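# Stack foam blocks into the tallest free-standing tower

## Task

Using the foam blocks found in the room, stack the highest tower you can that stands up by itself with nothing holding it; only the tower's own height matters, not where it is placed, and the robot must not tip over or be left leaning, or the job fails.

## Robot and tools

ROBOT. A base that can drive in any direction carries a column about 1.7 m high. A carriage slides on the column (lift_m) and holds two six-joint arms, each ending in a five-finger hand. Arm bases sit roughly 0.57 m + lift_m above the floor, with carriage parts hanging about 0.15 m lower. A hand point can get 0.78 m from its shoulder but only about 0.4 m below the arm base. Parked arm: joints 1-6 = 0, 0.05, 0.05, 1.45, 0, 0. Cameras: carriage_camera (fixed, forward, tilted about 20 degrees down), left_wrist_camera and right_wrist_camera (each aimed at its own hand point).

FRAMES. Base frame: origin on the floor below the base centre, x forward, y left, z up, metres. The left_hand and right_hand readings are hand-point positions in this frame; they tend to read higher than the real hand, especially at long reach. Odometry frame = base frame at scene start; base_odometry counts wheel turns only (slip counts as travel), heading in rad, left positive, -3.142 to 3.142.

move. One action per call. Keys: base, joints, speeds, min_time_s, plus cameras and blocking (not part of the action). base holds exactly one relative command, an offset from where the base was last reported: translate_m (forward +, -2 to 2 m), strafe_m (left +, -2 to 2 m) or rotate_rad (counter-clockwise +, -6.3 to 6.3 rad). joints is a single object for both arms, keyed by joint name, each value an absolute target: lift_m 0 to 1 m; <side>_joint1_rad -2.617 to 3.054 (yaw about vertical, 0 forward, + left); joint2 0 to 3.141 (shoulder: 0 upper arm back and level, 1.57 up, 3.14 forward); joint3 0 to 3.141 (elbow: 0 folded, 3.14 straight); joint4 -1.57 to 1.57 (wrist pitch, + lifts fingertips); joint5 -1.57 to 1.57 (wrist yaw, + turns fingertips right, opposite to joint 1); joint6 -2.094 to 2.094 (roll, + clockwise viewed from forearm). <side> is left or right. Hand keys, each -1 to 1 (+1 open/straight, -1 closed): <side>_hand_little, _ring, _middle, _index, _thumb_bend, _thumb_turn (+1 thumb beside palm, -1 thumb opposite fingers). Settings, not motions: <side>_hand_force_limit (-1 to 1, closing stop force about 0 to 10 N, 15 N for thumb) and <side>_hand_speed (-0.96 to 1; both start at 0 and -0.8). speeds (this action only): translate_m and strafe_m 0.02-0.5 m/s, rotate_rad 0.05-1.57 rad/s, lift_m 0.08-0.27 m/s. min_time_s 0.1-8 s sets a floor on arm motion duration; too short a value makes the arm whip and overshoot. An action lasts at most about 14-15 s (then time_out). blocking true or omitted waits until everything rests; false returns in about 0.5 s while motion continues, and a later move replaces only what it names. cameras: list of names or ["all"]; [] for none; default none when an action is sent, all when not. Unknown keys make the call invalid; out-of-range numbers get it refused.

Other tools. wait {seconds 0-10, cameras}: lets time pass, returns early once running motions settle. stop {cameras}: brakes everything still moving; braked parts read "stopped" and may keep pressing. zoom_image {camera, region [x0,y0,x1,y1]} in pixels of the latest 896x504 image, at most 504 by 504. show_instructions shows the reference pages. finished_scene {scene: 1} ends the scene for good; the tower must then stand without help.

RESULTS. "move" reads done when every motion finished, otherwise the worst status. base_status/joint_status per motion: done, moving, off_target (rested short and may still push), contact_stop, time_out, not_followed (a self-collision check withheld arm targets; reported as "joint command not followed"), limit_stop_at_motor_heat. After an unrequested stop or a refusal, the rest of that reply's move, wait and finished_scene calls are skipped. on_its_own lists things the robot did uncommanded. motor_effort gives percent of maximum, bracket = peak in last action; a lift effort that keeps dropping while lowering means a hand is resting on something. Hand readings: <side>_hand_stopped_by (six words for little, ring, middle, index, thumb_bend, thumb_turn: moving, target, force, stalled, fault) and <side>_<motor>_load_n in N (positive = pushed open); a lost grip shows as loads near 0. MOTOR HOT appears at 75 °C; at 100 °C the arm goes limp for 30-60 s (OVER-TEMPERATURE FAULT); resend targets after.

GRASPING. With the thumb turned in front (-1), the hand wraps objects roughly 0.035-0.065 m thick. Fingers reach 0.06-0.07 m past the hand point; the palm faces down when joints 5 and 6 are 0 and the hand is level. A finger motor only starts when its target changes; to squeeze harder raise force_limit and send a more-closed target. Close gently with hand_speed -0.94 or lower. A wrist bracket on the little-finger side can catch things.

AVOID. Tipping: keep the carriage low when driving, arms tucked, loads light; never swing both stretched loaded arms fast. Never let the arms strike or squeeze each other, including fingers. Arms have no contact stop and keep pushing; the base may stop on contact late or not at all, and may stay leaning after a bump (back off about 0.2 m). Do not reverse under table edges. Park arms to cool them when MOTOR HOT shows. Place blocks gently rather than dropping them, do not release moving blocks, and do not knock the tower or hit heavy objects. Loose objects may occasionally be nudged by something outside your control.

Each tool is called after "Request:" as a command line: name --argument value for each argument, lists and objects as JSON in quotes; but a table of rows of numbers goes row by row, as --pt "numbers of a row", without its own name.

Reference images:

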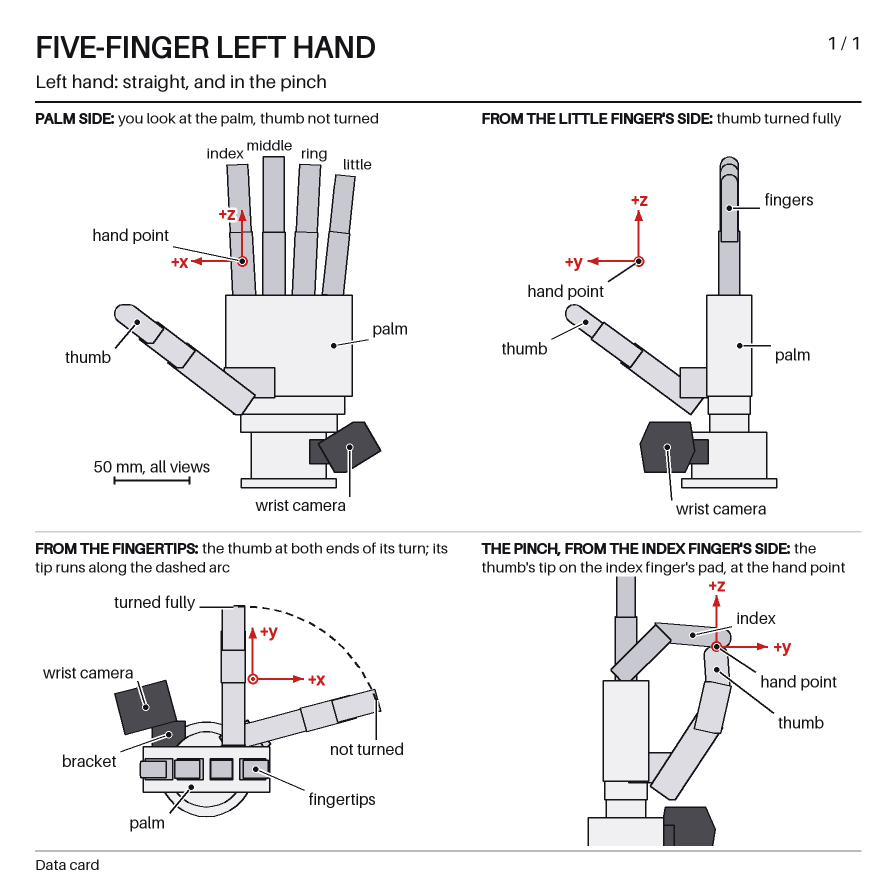

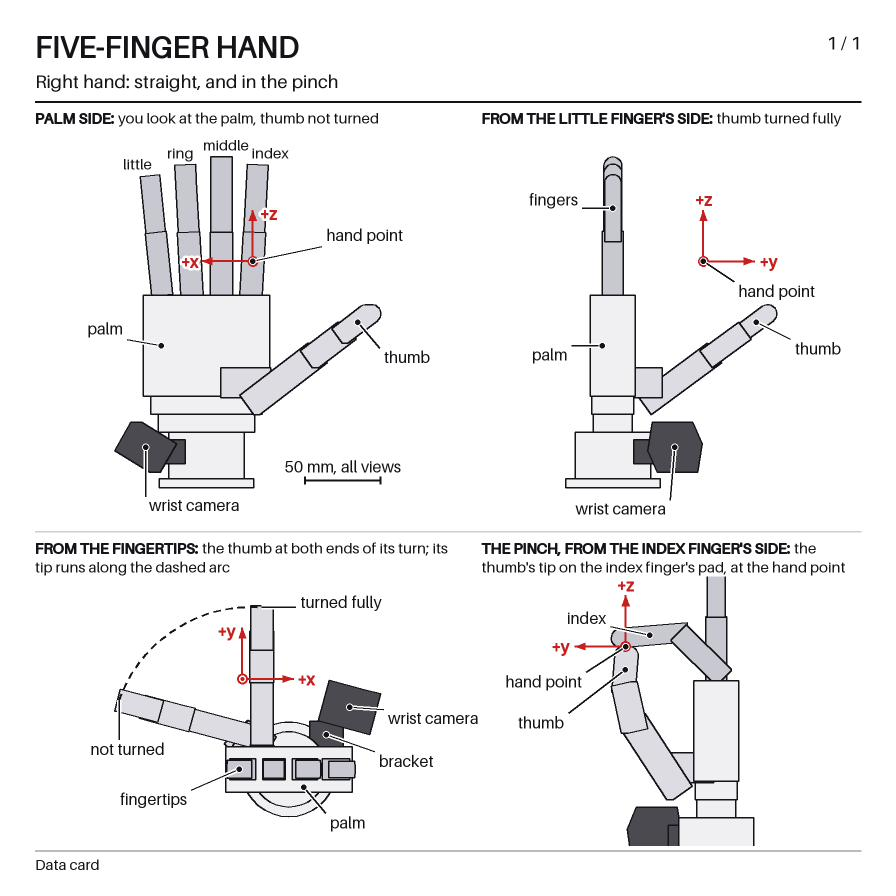

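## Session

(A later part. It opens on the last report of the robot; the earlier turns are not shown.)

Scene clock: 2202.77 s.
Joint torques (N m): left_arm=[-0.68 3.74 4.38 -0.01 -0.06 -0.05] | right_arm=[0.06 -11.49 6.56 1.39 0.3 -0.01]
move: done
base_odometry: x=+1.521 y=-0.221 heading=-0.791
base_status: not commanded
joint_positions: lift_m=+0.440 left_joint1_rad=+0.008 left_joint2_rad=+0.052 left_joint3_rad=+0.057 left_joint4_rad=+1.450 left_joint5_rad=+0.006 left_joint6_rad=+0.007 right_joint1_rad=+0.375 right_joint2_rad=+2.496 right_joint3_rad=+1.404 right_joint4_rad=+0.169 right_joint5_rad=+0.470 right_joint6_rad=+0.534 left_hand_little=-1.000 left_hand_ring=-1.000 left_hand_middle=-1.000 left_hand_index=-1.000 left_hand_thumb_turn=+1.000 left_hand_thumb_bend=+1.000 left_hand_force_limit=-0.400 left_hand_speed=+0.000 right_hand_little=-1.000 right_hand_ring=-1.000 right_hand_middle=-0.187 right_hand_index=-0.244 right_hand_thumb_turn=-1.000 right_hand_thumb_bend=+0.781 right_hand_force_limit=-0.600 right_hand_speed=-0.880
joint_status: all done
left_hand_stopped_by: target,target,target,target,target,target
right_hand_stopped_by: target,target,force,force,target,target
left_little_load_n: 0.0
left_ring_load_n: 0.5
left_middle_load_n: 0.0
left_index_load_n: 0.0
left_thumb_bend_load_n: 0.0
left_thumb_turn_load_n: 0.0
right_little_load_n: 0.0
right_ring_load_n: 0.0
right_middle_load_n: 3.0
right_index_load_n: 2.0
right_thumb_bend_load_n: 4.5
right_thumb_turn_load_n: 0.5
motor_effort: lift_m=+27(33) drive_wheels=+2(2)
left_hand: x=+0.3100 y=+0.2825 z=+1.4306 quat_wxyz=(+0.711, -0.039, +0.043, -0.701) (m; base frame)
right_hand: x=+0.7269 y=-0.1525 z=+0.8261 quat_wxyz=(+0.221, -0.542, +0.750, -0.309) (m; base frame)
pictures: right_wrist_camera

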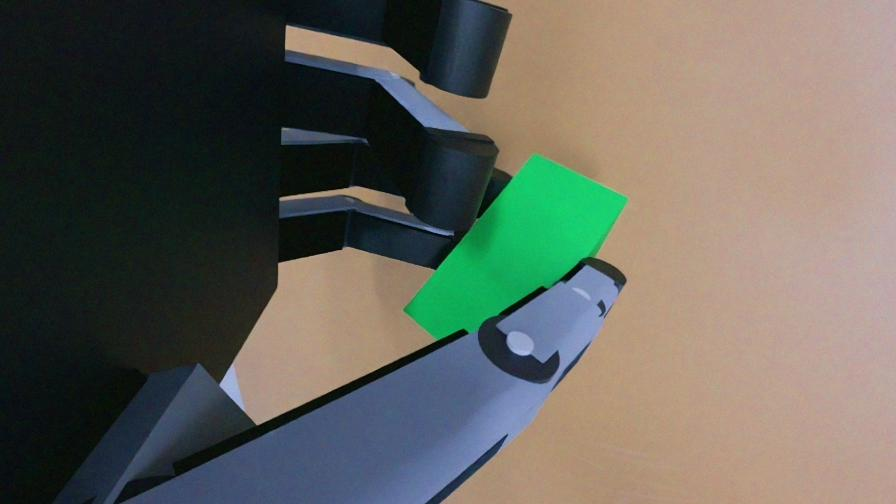

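Request:
move --joints '{"lift_m": 0.95}' --speeds '{"lift_m": 0.15}'

Request:
move --joints '{"right_joint1_rad": 0.28, "right_joint2_rad": 2.35, "right_joint3_rad": 1.6, "right_joint4_rad": -0.17, "right_joint5_rad": 0.0, "right_joint6_rad": 0.0}' --min_time_s 3

Request:
move --joints '{"right_joint1_rad": 0.2, "right_joint2_rad": 2.24, "right_joint3_rad": 1.8, "right_joint4_rad": -0.51, "right_joint5_rad": -0.515, "right_joint6_rad": -0.6}' --min_time_s 3 --cameras '["right_wrist_camera", "carriage_camera"]'

Scene clock: 2208.27 s.
Joint torques (N m): left_arm=[-0.68 3.84 4.26 0.02 -0.07 -0.05] | right_arm=[0.05 -11.73 6.46 1.43 0.29 0]
move: done
base_odometry: x=+1.521 y=-0.221 heading=-0.791
base_status: not commanded
joint_positions: lift_m=+0.950 left_joint1_rad=+0.008 left_joint2_rad=+0.052 left_joint3_rad=+0.057 left_joint4_rad=+1.450 left_joint5_rad=+0.006 left_joint6_rad=+0.007 right_joint1_rad=+0.375 right_joint2_rad=+2.498 right_joint3_rad=+1.405 right_joint4_rad=+0.169 right_joint5_rad=+0.471 right_joint6_rad=+0.534 left_hand_little=-1.000 left_hand_ring=-1.000 left_hand_middle=-1.000 left_hand_index=-1.000 left_hand_thumb_turn=+1.000 left_hand_thumb_bend=+1.000 left_hand_force_limit=-0.400 left_hand_speed=+0.000 right_hand_little=-1.000 right_hand_ring=-1.000 right_hand_middle=-0.187 right_hand_index=-0.244 right_hand_thumb_turn=-1.000 right_hand_thumb_bend=+0.781 right_hand_force_limit=-0.600 right_hand_speed=-0.880
joint_status: all done
left_hand_stopped_by: target,target,target,target,target,target
right_hand_stopped_by: target,target,force,force,target,target
left_little_load_n: 0.0
left_ring_load_n: 0.0
left_middle_load_n: 0.0
left_index_load_n: 0.0
left_thumb_bend_load_n: 0.0
left_thumb_turn_load_n: 0.0
right_little_load_n: 0.0
right_ring_load_n: 0.0
right_middle_load_n: 3.0
right_index_load_n: 2.0
right_thumb_bend_load_n: 4.5
right_thumb_turn_load_n: 0.5
motor_effort: lift_m=+26(33) drive_wheels=+2(2)
left_hand: x=+0.3100 y=+0.2825 z=+1.9406 quat_wxyz=(+0.711, -0.039, +0.043, -0.701) (m; base frame)
right_hand: x=+0.7269 y=-0.1527 z=+1.3354 quat_wxyz=(+0.221, -0.542, +0.750, -0.309) (m; base frame)
pictures: none

Scene clock: 2211.57 s.
Joint torques (N m): left_arm=[-0.65 3.71 4.37 0.01 -0.06 -0.05] | right_arm=[-0.91 -15.3 8.61 1.24 -0.14 -0.16]
move: done
base_odometry: x=+1.521 y=-0.221 heading=-0.791
base_status: not commanded
joint_positions: lift_m=+0.950 left_joint1_rad=+0.008 left_joint2_rad=+0.052 left_joint3_rad=+0.057 left_joint4_rad=+1.450 left_joint5_rad=+0.006 left_joint6_rad=+0.007 right_joint1_rad=+0.287 right_joint2_rad=+2.389 right_joint3_rad=+1.580 right_joint4_rad=-0.156 right_joint5_rad=+0.012 right_joint6_rad=+0.008 left_hand_little=-1.000 left_hand_ring=-1.000 left_hand_middle=-1.000 left_hand_index=-1.000 left_hand_thumb_turn=+1.000 left_hand_thumb_bend=+1.000 left_hand_force_limit=-0.400 left_hand_speed=+0.000 right_hand_little=-1.000 right_hand_ring=-1.000 right_hand_middle=-0.187 right_hand_index=-0.244 right_hand_thumb_turn=-1.000 right_hand_thumb_bend=+0.781 right_hand_force_limit=-0.600 right_hand_speed=-0.880
joint_status: all done
left_hand_stopped_by: target,target,target,target,target,target
right_hand_stopped_by: target,target,force,force,target,target
left_little_load_n: 0.0
left_ring_load_n: 0.0
left_middle_load_n: 0.0
left_index_load_n: 0.0
left_thumb_bend_load_n: 0.0
left_thumb_turn_load_n: 0.0
right_little_load_n: 0.0
right_ring_load_n: 0.0
right_middle_load_n: 3.0
right_index_load_n: 2.0
right_thumb_bend_load_n: 4.5
right_thumb_turn_load_n: 0.5
motor_effort: lift_m=+26(27) drive_wheels=+2(2)
left_hand: x=+0.3100 y=+0.2825 z=+1.9406 quat_wxyz=(+0.711, -0.039, +0.043, -0.701) (m; base frame)
right_hand: x=+0.7163 y=-0.1357 z=+1.3962 quat_wxyz=(+0.236, -0.761, +0.576, -0.182) (m; base frame)
pictures: none

Scene clock: 2214.87 s.
Joint torques (N m): left_arm=[-0.65 3.69 4.36 0 -0.07 -0.04] | right_arm=[-0.95 -15.05 9.39 1.15 -0.37 -0.16]
move: done
base_odometry: x=+1.521 y=-0.221 heading=-0.791
base_status: not commanded
joint_positions: lift_m=+0.950 left_joint1_rad=+0.008 left_joint2_rad=+0.052 left_joint3_rad=+0.057 left_joint4_rad=+1.450 left_joint5_rad=+0.006 left_joint6_rad=+0.007 right_joint1_rad=+0.208 right_joint2_rad=+2.279 right_joint3_rad=+1.778 right_joint4_rad=-0.496 right_joint5_rad=-0.504 right_joint6_rad=-0.593 left_hand_little=-1.000 left_hand_ring=-1.000 left_hand_middle=-1.000 left_hand_index=-1.000 left_hand_thumb_turn=+1.000 left_hand_thumb_bend=+1.000 left_hand_force_limit=-0.400 left_hand_speed=+0.000 right_hand_little=-1.000 right_hand_ring=-1.000 right_hand_middle=-0.187 right_hand_index=-0.244 right_hand_thumb_turn=-1.000 right_hand_thumb_bend=+0.781 right_hand_force_limit=-0.600 right_hand_speed=-0.880
joint_status: all done
left_hand_stopped_by: target,target,target,target,target,target
right_hand_stopped_by: target,target,force,force,target,target
left_little_load_n: 0.0
left_ring_load_n: 0.0
left_middle_load_n: 0.0
left_index_load_n: -0.5
left_thumb_bend_load_n: 0.0
left_thumb_turn_load_n: 0.0
right_little_load_n: 0.0
right_ring_load_n: 0.0
right_middle_load_n: 3.0
right_index_load_n: 2.0
right_thumb_bend_load_n: 4.5
right_thumb_turn_load_n: 0.0
motor_effort: lift_m=+26(27) drive_wheels=+2(2)
left_hand: x=+0.3100 y=+0.2825 z=+1.9406 quat_wxyz=(+0.711, -0.039, +0.043, -0.701) (m; base frame)
right_hand: x=+0.7023 y=-0.1226 z=+1.4976 quat_wxyz=(+0.351, -0.887, +0.284, -0.094) (m; base frame)
pictures: carriage_camera, right_wrist_camera

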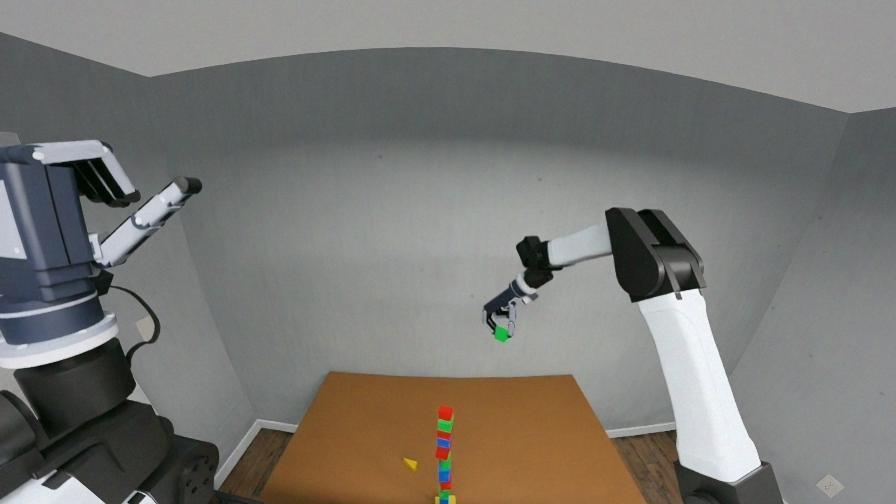

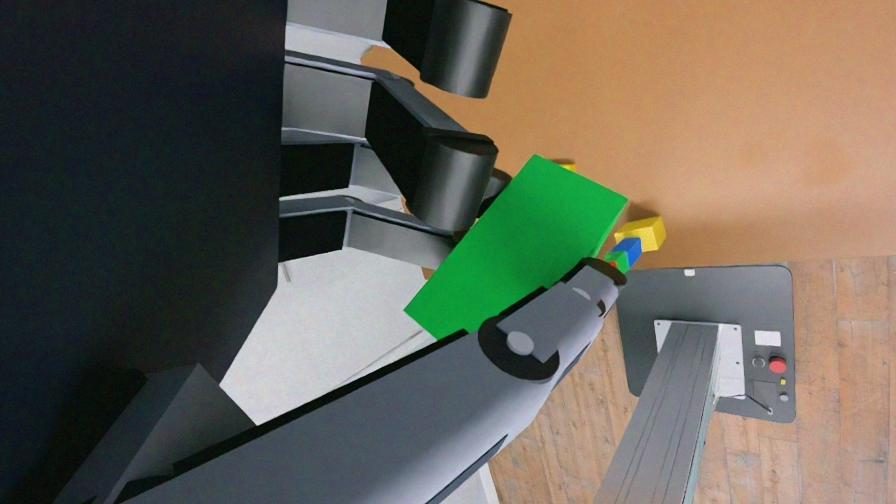

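Request:
move --base '{"translate_m": -0.1}' --speeds '{"translate_m": 0.1}'

Request:
move --joints '{"right_joint1_rad": 0.47, "right_joint2_rad": 2.15, "right_joint3_rad": 1.72, "right_joint4_rad": -0.5, "right_joint5_rad": -0.5, "right_joint6_rad": -0.58, "left_joint1_rad": 0.3, "left_joint2_rad": 1.5, "left_joint3_rad": 1.0, "left_joint4_rad": 0.5, "left_joint5_rad": 0.7, "left_joint6_rad": 0}' --min_time_s 3

Request:
move --joints '{"right_joint1_rad": 0.551, "right_joint2_rad": 2.238, "right_joint3_rad": 1.803, "right_joint4_rad": -0.52, "right_joint5_rad": -0.52, "right_joint6_rad": -0.602, "left_joint1_rad": 0.38, "left_joint2_rad": 2.438, "left_joint3_rad": 1.604, "left_joint4_rad": 0.833, "left_joint5_rad": 1.1}' --min_time_s 2 --cameras '["right_wrist_camera", "carriage_camera"]'

Request:
zoom_image --camera "carriage_camera" --region '[390, 260, 510, 420]'

Scene clock: 2219.37 s.
Joint torques (N m): left_arm=[-0.65 3.69 4.37 -0.01 -0.06 -0.05] | right_arm=[-0.95 -14.86 9.35 1.21 -0.38 -0.12]
move: done
base_odometry: x=+1.450 y=-0.150 heading=-0.791
base_status: done
joint_positions: lift_m=+0.950 left_joint1_rad=+0.008 left_joint2_rad=+0.052 left_joint3_rad=+0.057 left_joint4_rad=+1.450 left_joint5_rad=+0.006 left_joint6_rad=+0.007 right_joint1_rad=+0.208 right_joint2_rad=+2.276 right_joint3_rad=+1.778 right_joint4_rad=-0.502 right_joint5_rad=-0.506 right_joint6_rad=-0.593 left_hand_little=-1.000 left_hand_ring=-1.000 left_hand_middle=-1.000 left_hand_index=-1.000 left_hand_thumb_turn=+1.000 left_hand_thumb_bend=+1.000 left_hand_force_limit=-0.400 left_hand_speed=+0.000 right_hand_little=-1.000 right_hand_ring=-1.000 right_hand_middle=-0.187 right_hand_index=-0.244 right_hand_thumb_turn=-1.000 right_hand_thumb_bend=+0.781 right_hand_force_limit=-0.600 right_hand_speed=-0.880
joint_status: not commanded
left_hand_stopped_by: target,target,target,target,target,target
right_hand_stopped_by: target,target,force,force,target,target
left_little_load_n: 0.0
left_ring_load_n: 0.0
left_middle_load_n: -0.5
left_index_load_n: -0.5
left_thumb_bend_load_n: 0.0
left_thumb_turn_load_n: 0.0
right_little_load_n: 0.0
right_ring_load_n: 0.0
right_middle_load_n: 3.0
right_index_load_n: 2.0
right_thumb_bend_load_n: 5.0
right_thumb_turn_load_n: 0.5
motor_effort: lift_m=+26(27) drive_wheels=+2(8)
left_hand: x=+0.3099 y=+0.2825 z=+1.9406 quat_wxyz=(+0.711, -0.039, +0.043, -0.701) (m; base frame)
right_hand: x=+0.7011 y=-0.1225 z=+1.4986 quat_wxyz=(+0.352, -0.887, +0.283, -0.092) (m; base frame)
pictures: none

Scene clock: 2222.67 s.
Joint torques (N m): left_arm=[0.68 -5.7 8.72 1.94 0.08 -0.05] | right_arm=[0.21 -14.46 6.49 1.4 -0.26 -0.02]
move: done
base_odometry: x=+1.450 y=-0.150 heading=-0.791
base_status: not commanded
joint_positions: lift_m=+0.950 left_joint1_rad=+0.293 left_joint2_rad=+1.488 left_joint3_rad=+0.974 left_joint4_rad=+0.519 left_joint5_rad=+0.691 left_joint6_rad=+0.007 right_joint1_rad=+0.463 right_joint2_rad=+2.187 right_joint3_rad=+1.728 right_joint4_rad=-0.502 right_joint5_rad=-0.506 right_joint6_rad=-0.587 left_hand_little=-1.000 left_hand_ring=-1.000 left_hand_middle=-1.000 left_hand_index=-1.000 left_hand_thumb_turn=+1.000 left_hand_thumb_bend=+1.000 left_hand_force_limit=-0.400 left_hand_speed=+0.000 right_hand_little=-1.000 right_hand_ring=-1.000 right_hand_middle=-0.187 right_hand_index=-0.244 right_hand_thumb_turn=-1.000 right_hand_thumb_bend=+0.781 right_hand_force_limit=-0.600 right_hand_speed=-0.880
joint_status: all done
left_hand_stopped_by: target,target,target,target,target,target
right_hand_stopped_by: target,target,force,force,target,target
left_little_load_n: 0.0
left_ring_load_n: 0.0
left_middle_load_n: 0.0
left_index_load_n: 0.0
left_thumb_bend_load_n: 0.0
left_thumb_turn_load_n: 0.0
right_little_load_n: 0.5
right_ring_load_n: 0.0
right_middle_load_n: 3.0
right_index_load_n: 2.0
right_thumb_bend_load_n: 5.0
right_thumb_turn_load_n: 0.5
motor_effort: lift_m=+27(28) drive_wheels=+1(2)
left_hand: x=+0.6866 y=+0.3009 z=+1.7422 quat_wxyz=(+0.395, -0.387, +0.590, -0.588) (m; base frame)
right_hand: x=+0.6308 y=-0.0094 z=+1.5256 quat_wxyz=(+0.371, -0.912, +0.165, -0.060) (m; base frame)
pictures: none

Scene clock: 2224.97 s.
Joint torques (N m): left_arm=[0.7 -11.85 7.56 1.91 0.11 -0.05] | right_arm=[0.21 -10.47 9.62 1.23 -0.38 -0.15]
move: done
base_odometry: x=+1.450 y=-0.150 heading=-0.791
base_status: not commanded
joint_positions: lift_m=+0.950 left_joint1_rad=+0.373 left_joint2_rad=+2.418 left_joint3_rad=+1.581 left_joint4_rad=+0.825 left_joint5_rad=+1.091 left_joint6_rad=+0.007 right_joint1_rad=+0.544 right_joint2_rad=+2.222 right_joint3_rad=+1.781 right_joint4_rad=-0.507 right_joint5_rad=-0.509 right_joint6_rad=-0.595 left_hand_little=-1.000 left_hand_ring=-1.000 left_hand_middle=-1.000 left_hand_index=-1.000 left_hand_thumb_turn=+1.000 left_hand_thumb_bend=+1.000 left_hand_force_limit=-0.400 left_hand_speed=+0.000 right_hand_little=-1.000 right_hand_ring=-1.000 right_hand_middle=-0.187 right_hand_index=-0.244 right_hand_thumb_turn=-1.000 right_hand_thumb_bend=+0.781 right_hand_force_limit=-0.600 right_hand_speed=-0.880
joint_status: all done
left_hand_stopped_by: target,target,target,target,target,target
right_hand_stopped_by: target,target,force,force,target,target
left_little_load_n: 0.0
left_ring_load_n: 0.0
left_middle_load_n: 0.0
left_index_load_n: 0.0
left_thumb_bend_load_n: 0.0
left_thumb_turn_load_n: -0.5
right_little_load_n: 0.0
right_ring_load_n: 0.0
right_middle_load_n: 3.0
right_index_load_n: 2.0
right_thumb_bend_load_n: 4.5
right_thumb_turn_load_n: 0.0
motor_effort: lift_m=+26(28) drive_wheels=+1(2)
left_hand: x=+0.8091 y=+0.3447 z=+1.5775 quat_wxyz=(+0.290, -0.294, +0.645, -0.643) (m; base frame)
right_hand: x=+0.6146 y=+0.0292 z=+1.5258 quat_wxyz=(+0.378, -0.916, +0.122, -0.050) (m; base frame)
pictures: carriage_camera, right_wrist_camera

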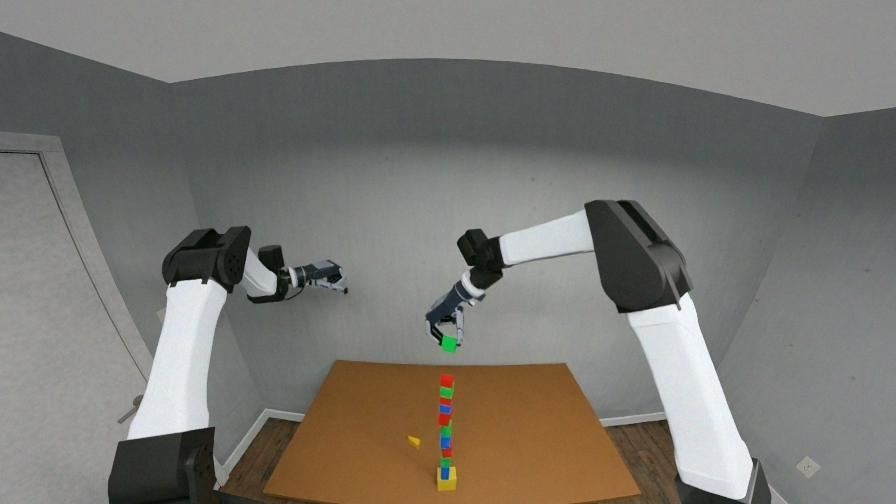

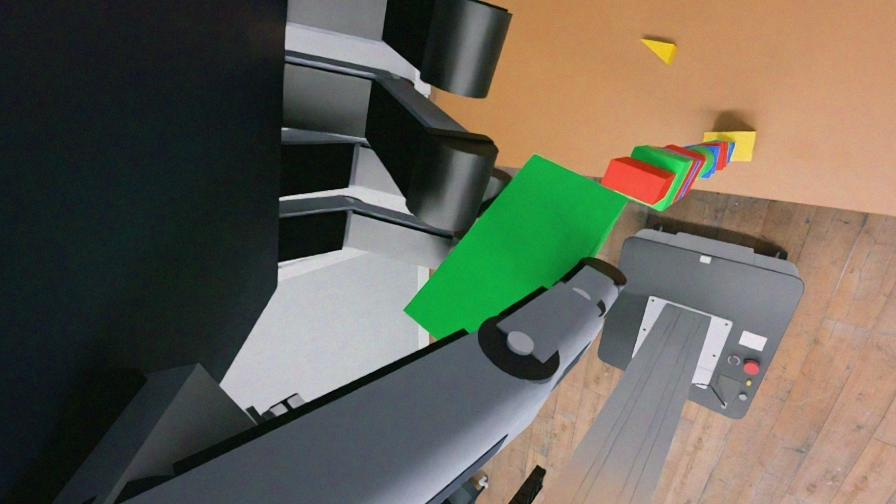

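Scaled by 3.150 from the camera's 896x504 image, which has a finer 1280x720 frame.

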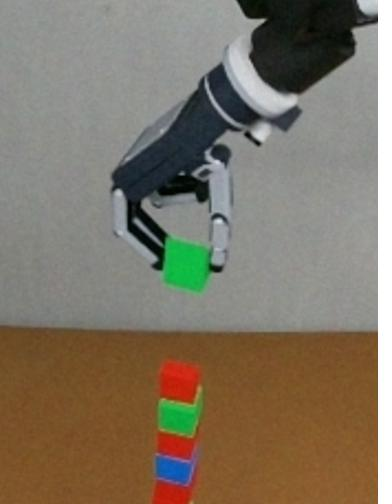

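Request:
zoom_image --camera "right_wrist_camera" --region '[520, 110, 700, 290]'

Scaled by 2.800 from the camera's 896x504 image, which has a finer 1280x720 frame.

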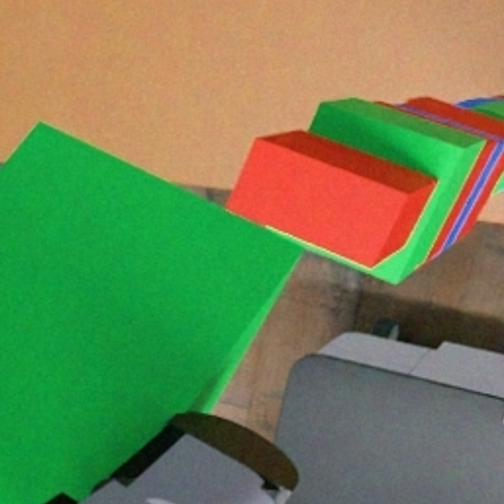

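Request:
move --joints '{"left_joint1_rad": 0.058, "left_joint2_rad": 2.438, "left_joint3_rad": 1.604, "left_joint4_rad": 0.833, "left_joint5_rad": 1.541}' --min_time_s 1.5 --cameras '["left_wrist_camera"]'

Scene clock: 2238.37 s.
Joint torques (N m): left_arm=[-0.38 -11.47 7.24 1.52 0.1 -0.05] | right_arm=[0.27 -10.44 9.58 1.25 -0.39 -0.13]
move: done
base_odometry: x=+1.450 y=-0.150 heading=-0.791
base_status: not commanded
joint_positions: lift_m=+0.950 left_joint1_rad=+0.063 left_joint2_rad=+2.418 left_joint3_rad=+1.581 left_joint4_rad=+0.827 left_joint5_rad=+1.532 left_joint6_rad=+0.007 right_joint1_rad=+0.544 right_joint2_rad=+2.222 right_joint3_rad=+1.781 right_joint4_rad=-0.507 right_joint5_rad=-0.510 right_joint6_rad=-0.595 left_hand_little=-1.000 left_hand_ring=-1.000 left_hand_middle=-1.000 left_hand_index=-1.000 left_hand_thumb_turn=+1.000 left_hand_thumb_bend=+1.000 left_hand_force_limit=-0.400 left_hand_speed=+0.000 right_hand_little=-1.000 right_hand_ring=-1.000 right_hand_middle=-0.187 right_hand_index=-0.244 right_hand_thumb_turn=-1.000 right_hand_thumb_bend=+0.781 right_hand_force_limit=-0.600 right_hand_speed=-0.880
joint_status: all done
left_hand_stopped_by: target,target,target,target,target,target
right_hand_stopped_by: target,target,force,force,target,target
left_little_load_n: 0.0
left_ring_load_n: 0.0
left_middle_load_n: 0.0
left_index_load_n: 0.0
left_thumb_bend_load_n: 0.0
left_thumb_turn_load_n: 0.0
right_little_load_n: 0.0
right_ring_load_n: 0.0
right_middle_load_n: 3.0
right_index_load_n: 2.0
right_thumb_bend_load_n: 4.5
right_thumb_turn_load_n: 0.5
motor_effort: lift_m=+27(28) drive_wheels=+1(2)
left_hand: x=+0.7058 y=+0.1483 z=+1.5785 quat_wxyz=(+0.035, -0.037, +0.706, -0.706) (m; base frame)
right_hand: x=+0.6144 y=+0.0292 z=+1.5258 quat_wxyz=(+0.378, -0.916, +0.122, -0.049) (m; base frame)
pictures: left_wrist_camera

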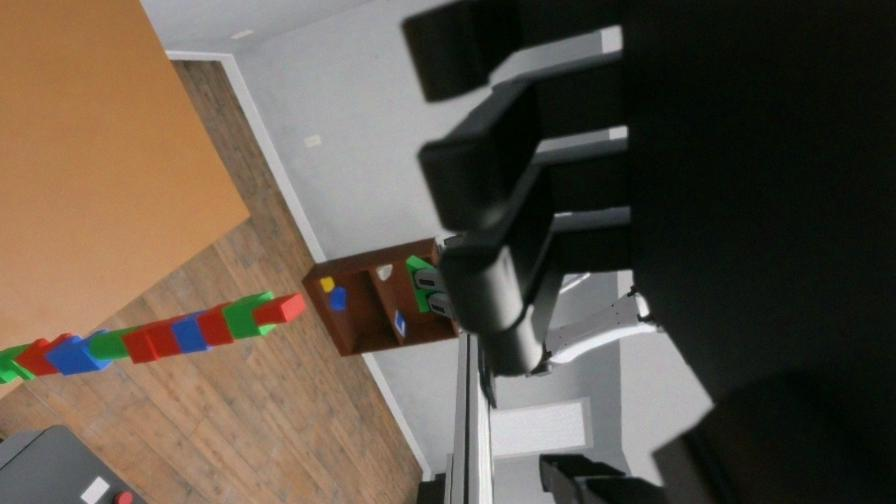

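Request:
zoom_image --camera "left_wrist_camera" --region '[290, 230, 470, 370]'

Scaled by 2.800 from the camera's 896x504 image, which has a finer 1280x720 frame.

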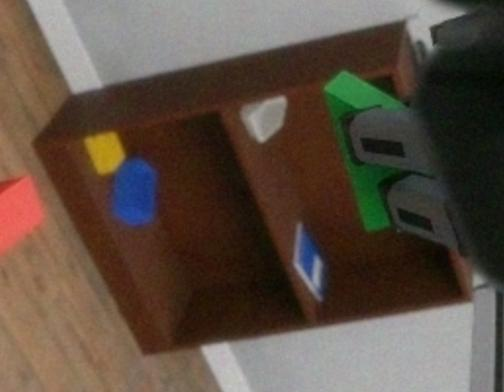

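Request:
zoom_image --camera "left_wrist_camera" --region '[210, 270, 330, 350]'

Request:
zoom_image --camera "left_wrist_camera" --region '[370, 240, 470, 330]'

Scaled by 4.200 from the camera's 896x504 image, which has a finer 1280x720 frame.

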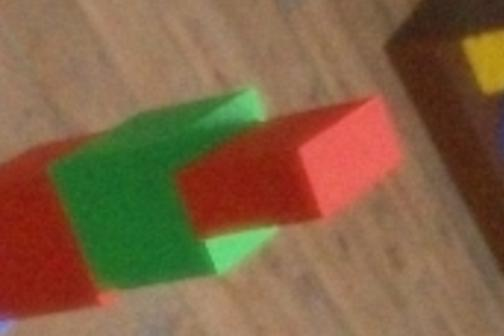

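Scaled by 5.040 from the camera's 896x504 image, which has a finer 1280x720 frame.

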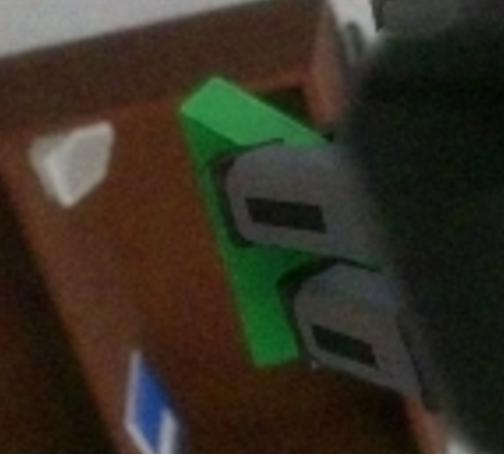

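Request:
move --joints '{"lift_m": 0.89}' --speeds '{"lift_m": 0.08}' --cameras '["all"]'

Request:
zoom_image --camera "right_wrist_camera" --region '[480, 110, 680, 310]'

Request:
zoom_image --camera "left_wrist_camera" --region '[300, 240, 460, 350]'

Request:
zoom_image --camera "carriage_camera" --region '[400, 300, 500, 420]'

Scene clock: 2251.93 s.
Joint torques (N m): left_arm=[-0.39 -12 6.63 1.48 0.1 -0.05] | right_arm=[0.23 -11 8.91 1.27 -0.37 -0.13]
move: done
base_odometry: x=+1.450 y=-0.150 heading=-0.791
base_status: not commanded
joint_positions: lift_m=+0.890 left_joint1_rad=+0.063 left_joint2_rad=+2.424 left_joint3_rad=+1.587 left_joint4_rad=+0.831 left_joint5_rad=+1.535 left_joint6_rad=+0.007 right_joint1_rad=+0.544 right_joint2_rad=+2.229 right_joint3_rad=+1.787 right_joint4_rad=-0.512 right_joint5_rad=-0.511 right_joint6_rad=-0.595 left_hand_little=-1.000 left_hand_ring=-1.000 left_hand_middle=-1.000 left_hand_index=-1.000 left_hand_thumb_turn=+1.000 left_hand_thumb_bend=+1.000 left_hand_force_limit=-0.400 left_hand_speed=+0.000 right_hand_little=-1.000 right_hand_ring=-1.000 right_hand_middle=-0.187 right_hand_index=-0.244 right_hand_thumb_turn=-1.000 right_hand_thumb_bend=+0.781 right_hand_force_limit=-0.600 right_hand_speed=-0.880
joint_status: all done
left_hand_stopped_by: target,target,target,target,target,target
right_hand_stopped_by: target,target,force,force,target,target
left_little_load_n: 0.0
left_ring_load_n: 0.0
left_middle_load_n: 0.0
left_index_load_n: 0.0
left_thumb_bend_load_n: 0.0
left_thumb_turn_load_n: 0.0
right_little_load_n: 0.0
right_ring_load_n: 0.5
right_middle_load_n: 3.0
right_index_load_n: 2.0
right_thumb_bend_load_n: 4.5
right_thumb_turn_load_n: 0.5
motor_effort: lift_m=+22(27) drive_wheels=+1(2)
left_hand: x=+0.7066 y=+0.1484 z=+1.5179 quat_wxyz=(+0.035, -0.035, +0.706, -0.706) (m; base frame)
right_hand: x=+0.6142 y=+0.0294 z=+1.4642 quat_wxyz=(+0.377, -0.917, +0.122, -0.047) (m; base frame)
pictures: carriage_camera, left_wrist_camera, right_wrist_camera

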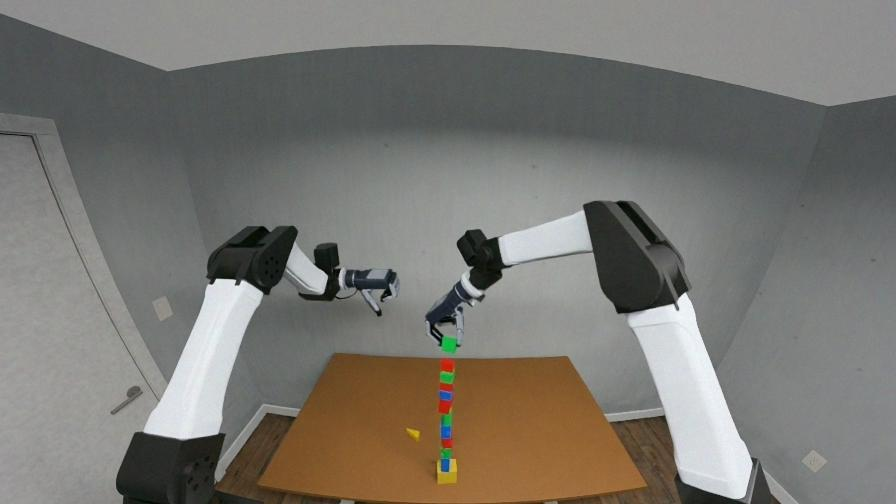

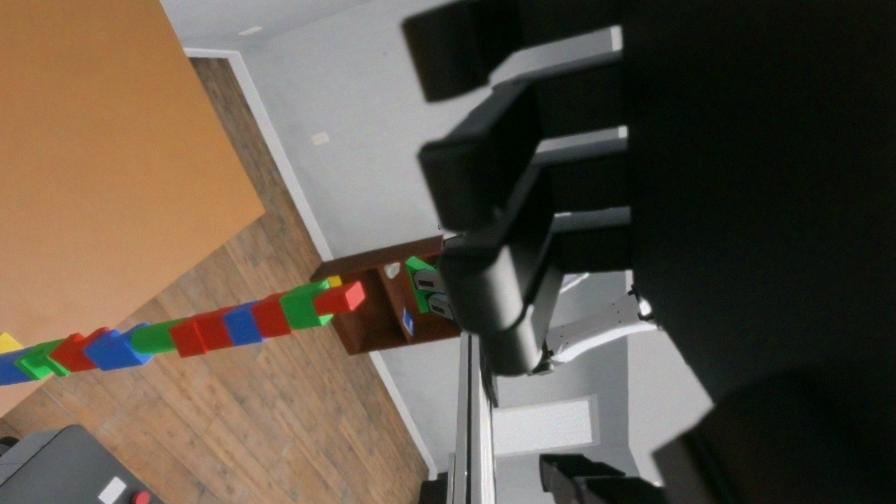

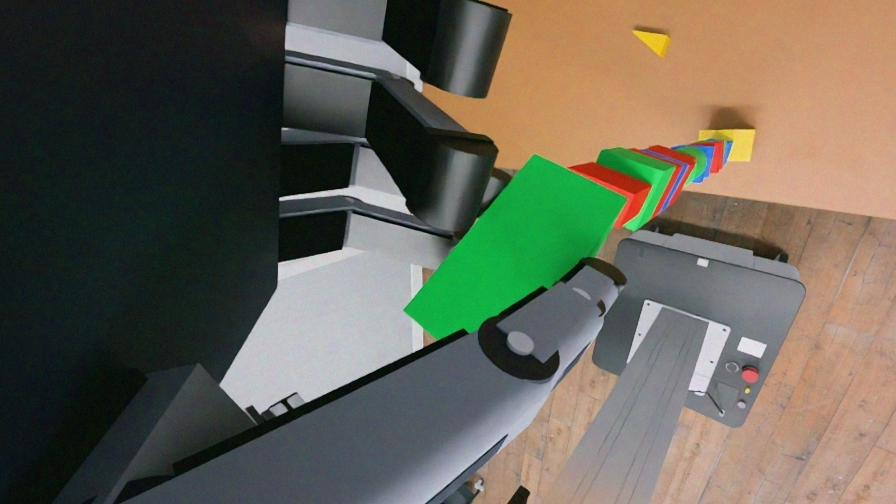

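Scaled by 2.520 from the camera's 896x504 image, which has a finer 1280x720 frame.

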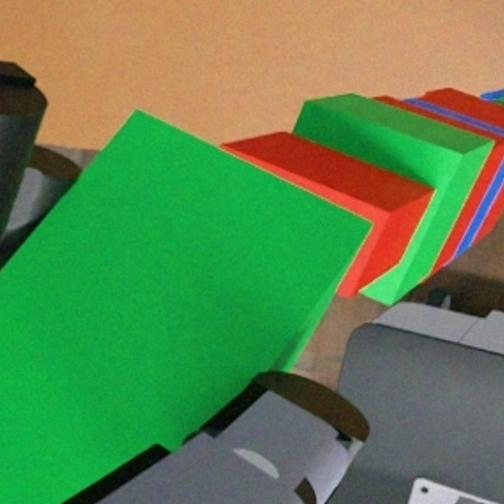

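Scaled by 3.150 from the camera's 896x504 image, which has a finer 1280x720 frame.

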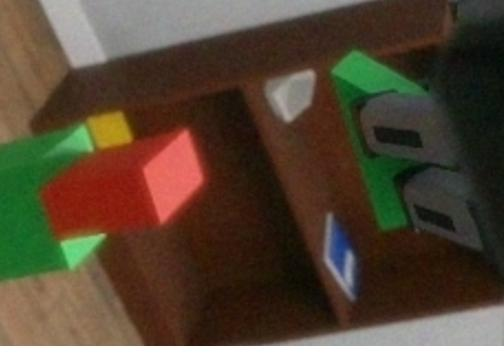

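Scaled by 4.200 from the camera's 896x504 image, which has a finer 1280x720 frame.

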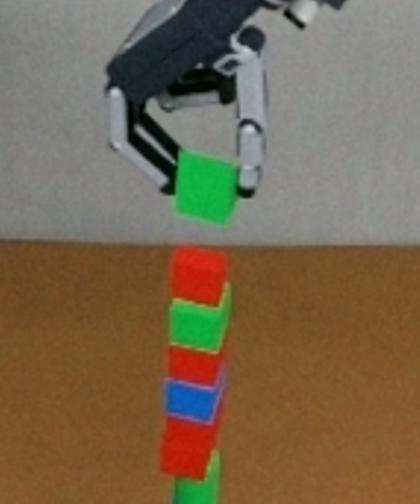

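Request:
zoom_image --camera "carriage_camera" --region '[425, 325, 475, 395]'

Scaled by 7.200 from the camera's 896x504 image, which has a finer 1280x720 frame.

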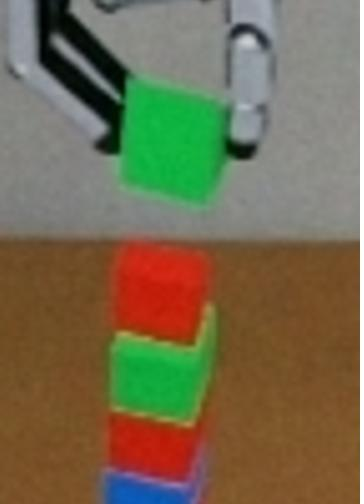

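Request:
move --joints '{"lift_m": 0.91, "right_joint1_rad": 0.51, "right_joint2_rad": 2.25, "right_joint3_rad": 1.82, "right_joint4_rad": -0.53}' --min_time_s 1.2

Request:
move --joints '{"right_joint1_rad": 0.5466, "right_joint2_rad": 2.277, "right_joint3_rad": 1.868, "right_joint4_rad": -0.546}' --min_time_s 1.2

Request:
move --joints '{"lift_m": 0.87}' --speeds '{"lift_m": 0.08}' --cameras '["all"]'

Request:
zoom_image --camera "right_wrist_camera" --region '[480, 110, 680, 310]'

Request:
zoom_image --camera "left_wrist_camera" --region '[320, 240, 460, 340]'

Request:
zoom_image --camera "carriage_camera" --region '[425, 325, 475, 395]'

Scene clock: 2273.80 s.
Joint torques (N m): left_arm=[-0.29 -12.6 6.32 1.4 0.08 -0.06] | right_arm=[-0.91 -10.55 9.57 1.23 -0.37 -0.12]
move: done
base_odometry: x=+1.450 y=-0.150 heading=-0.791
base_status: not commanded
joint_positions: lift_m=+0.910 left_joint1_rad=+0.063 left_joint2_rad=+2.430 left_joint3_rad=+1.592 left_joint4_rad=+0.837 left_joint5_rad=+1.535 left_joint6_rad=+0.007 right_joint1_rad=+0.516 right_joint2_rad=+2.235 right_joint3_rad=+1.798 right_joint4_rad=-0.518 right_joint5_rad=-0.513 right_joint6_rad=-0.595 left_hand_little=-1.000 left_hand_ring=-1.000 left_hand_middle=-1.000 left_hand_index=-1.000 left_hand_thumb_turn=+1.000 left_hand_thumb_bend=+1.000 left_hand_force_limit=-0.400 left_hand_speed=+0.000 right_hand_little=-1.000 right_hand_ring=-1.000 right_hand_middle=-0.187 right_hand_index=-0.244 right_hand_thumb_turn=-1.000 right_hand_thumb_bend=+0.781 right_hand_force_limit=-0.600 right_hand_speed=-0.880
joint_status: all done
left_hand_stopped_by: target,target,target,target,target,target
right_hand_stopped_by: target,target,force,force,target,target
left_little_load_n: 0.0
left_ring_load_n: 0.0
left_middle_load_n: 0.0
left_index_load_n: 0.0
left_thumb_bend_load_n: 0.0
left_thumb_turn_load_n: 0.0
right_little_load_n: 0.0
right_ring_load_n: 0.0
right_middle_load_n: 3.0
right_index_load_n: 2.0
right_thumb_bend_load_n: 5.0
right_thumb_turn_load_n: 0.5
motor_effort: lift_m=+26(32) drive_wheels=+1(2)
left_hand: x=+0.7077 y=+0.1485 z=+1.5365 quat_wxyz=(+0.037, -0.033, +0.706, -0.706) (m; base frame)
right_hand: x=+0.6247 y=+0.0189 z=+1.4846 quat_wxyz=(+0.376, -0.915, +0.135, -0.051) (m; base frame)
pictures: none

Scene clock: 2275.30 s.
Joint torques (N m): left_arm=[-0.39 -12.49 6.34 1.39 0.08 -0.05] | right_arm=[0.13 -10.65 9.62 1.22 -0.35 -0.14]
move: done
base_odometry: x=+1.450 y=-0.150 heading=-0.791
base_status: not commanded
joint_positions: lift_m=+0.910 left_joint1_rad=+0.063 left_joint2_rad=+2.430 left_joint3_rad=+1.592 left_joint4_rad=+0.837 left_joint5_rad=+1.535 left_joint6_rad=+0.007 right_joint1_rad=+0.541 right_joint2_rad=+2.261 right_joint3_rad=+1.845 right_joint4_rad=-0.533 right_joint5_rad=-0.513 right_joint6_rad=-0.595 left_hand_little=-1.000 left_hand_ring=-1.000 left_hand_middle=-1.000 left_hand_index=-1.000 left_hand_thumb_turn=+1.000 left_hand_thumb_bend=+1.000 left_hand_force_limit=-0.400 left_hand_speed=+0.000 right_hand_little=-1.000 right_hand_ring=-1.000 right_hand_middle=-0.187 right_hand_index=-0.244 right_hand_thumb_turn=-1.000 right_hand_thumb_bend=+0.781 right_hand_force_limit=-0.600 right_hand_speed=-0.880
joint_status: all done
left_hand_stopped_by: target,target,target,target,target,target
right_hand_stopped_by: target,target,force,force,target,target
left_little_load_n: 0.0
left_ring_load_n: 0.0
left_middle_load_n: 0.0
left_index_load_n: 0.0
left_thumb_bend_load_n: 0.0
left_thumb_turn_load_n: 0.0
right_little_load_n: 0.0
right_ring_load_n: 0.0
right_middle_load_n: 3.0
right_index_load_n: 2.5
right_thumb_bend_load_n: 4.5
right_thumb_turn_load_n: 0.0
motor_effort: lift_m=+26(28) drive_wheels=+1(2)
left_hand: x=+0.7077 y=+0.1485 z=+1.5365 quat_wxyz=(+0.037, -0.033, +0.706, -0.706) (m; base frame)
right_hand: x=+0.6232 y=+0.0330 z=+1.4861 quat_wxyz=(+0.379, -0.916, +0.123, -0.049) (m; base frame)
pictures: none

Scene clock: 2276.17 s.
Joint torques (N m): left_arm=[-0.4 -12.57 6.2 1.42 0.08 -0.05] | right_arm=[0.13 -11.22 8.94 1.27 -0.36 -0.15]
move: done
base_odometry: x=+1.450 y=-0.150 heading=-0.791
base_status: not commanded
joint_positions: lift_m=+0.870 left_joint1_rad=+0.063 left_joint2_rad=+2.431 left_joint3_rad=+1.593 left_joint4_rad=+0.837 left_joint5_rad=+1.535 left_joint6_rad=+0.007 right_joint1_rad=+0.541 right_joint2_rad=+2.269 right_joint3_rad=+1.852 right_joint4_rad=-0.538 right_joint5_rad=-0.513 right_joint6_rad=-0.596 left_hand_little=-1.000 left_hand_ring=-1.000 left_hand_middle=-1.000 left_hand_index=-1.000 left_hand_thumb_turn=+1.000 left_hand_thumb_bend=+1.000 left_hand_force_limit=-0.400 left_hand_speed=+0.000 right_hand_little=-1.000 right_hand_ring=-1.000 right_hand_middle=-0.187 right_hand_index=-0.244 right_hand_thumb_turn=-1.000 right_hand_thumb_bend=+0.781 right_hand_force_limit=-0.600 right_hand_speed=-0.880
joint_status: all done
left_hand_stopped_by: target,target,target,target,target,target
right_hand_stopped_by: target,target,force,force,target,target
left_little_load_n: 0.0
left_ring_load_n: 0.0
left_middle_load_n: 0.0
left_index_load_n: 0.0
left_thumb_bend_load_n: 0.0
left_thumb_turn_load_n: 0.0
right_little_load_n: 0.0
right_ring_load_n: 0.0
right_middle_load_n: 3.0
right_index_load_n: 2.0
right_thumb_bend_load_n: 5.0
right_thumb_turn_load_n: 0.0
motor_effort: lift_m=+22(26) drive_wheels=+1(2)
left_hand: x=+0.7078 y=+0.1485 z=+1.4966 quat_wxyz=(+0.037, -0.033, +0.706, -0.706) (m; base frame)
right_hand: x=+0.6232 y=+0.0330 z=+1.4443 quat_wxyz=(+0.377, -0.917, +0.124, -0.047) (m; base frame)
pictures: carriage_camera, left_wrist_camera, right_wrist_camera

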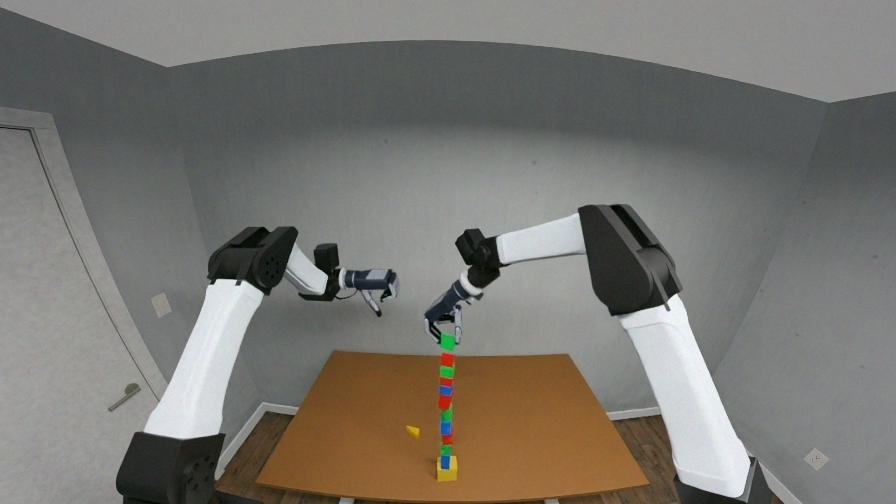

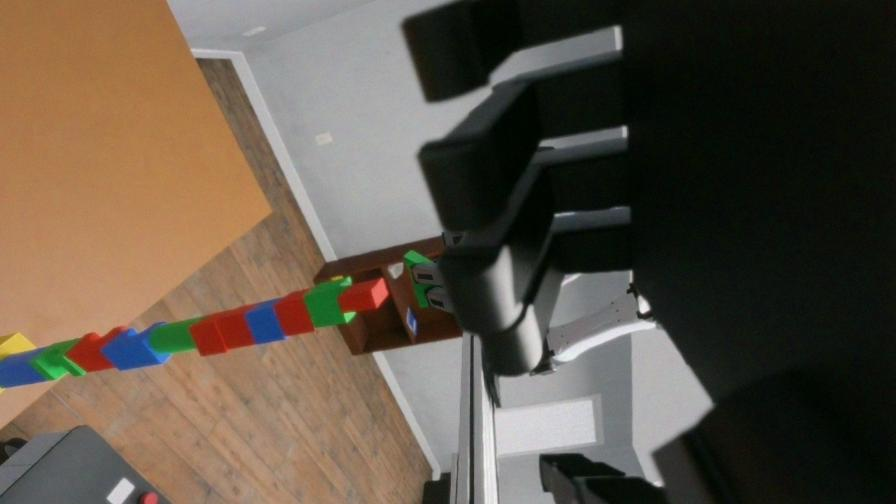

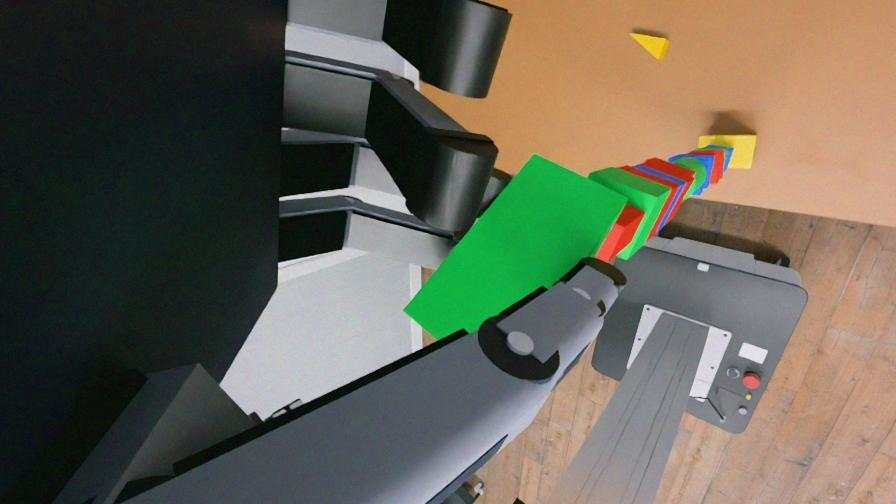

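Scaled by 2.520 from the camera's 896x504 image, which has a finer 1280x720 frame.

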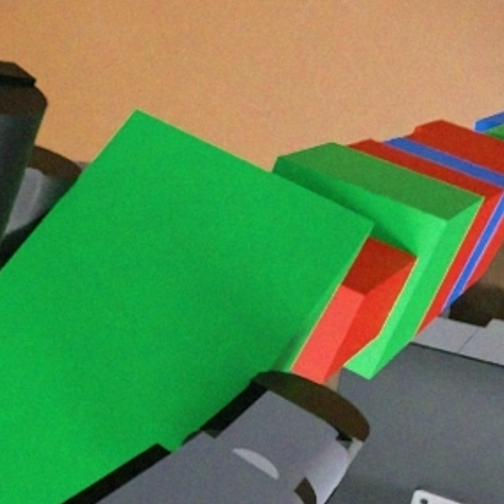

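Scaled by 3.600 from the camera's 896x504 image, which has a finer 1280x720 frame.

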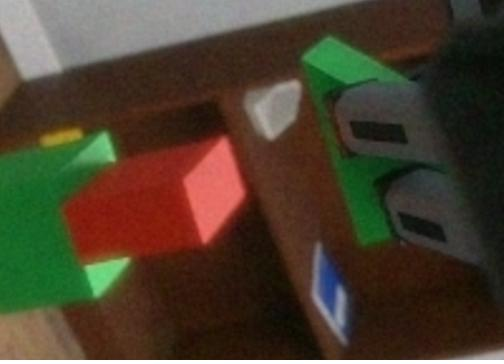

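Scaled by 7.200 from the camera's 896x504 image, which has a finer 1280x720 frame.

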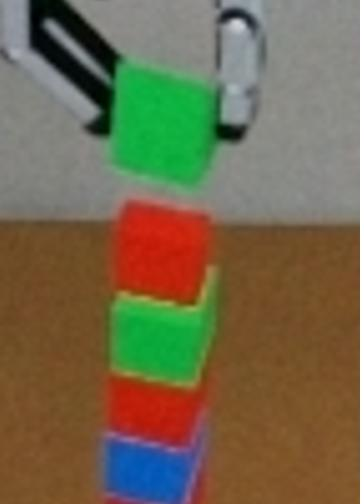

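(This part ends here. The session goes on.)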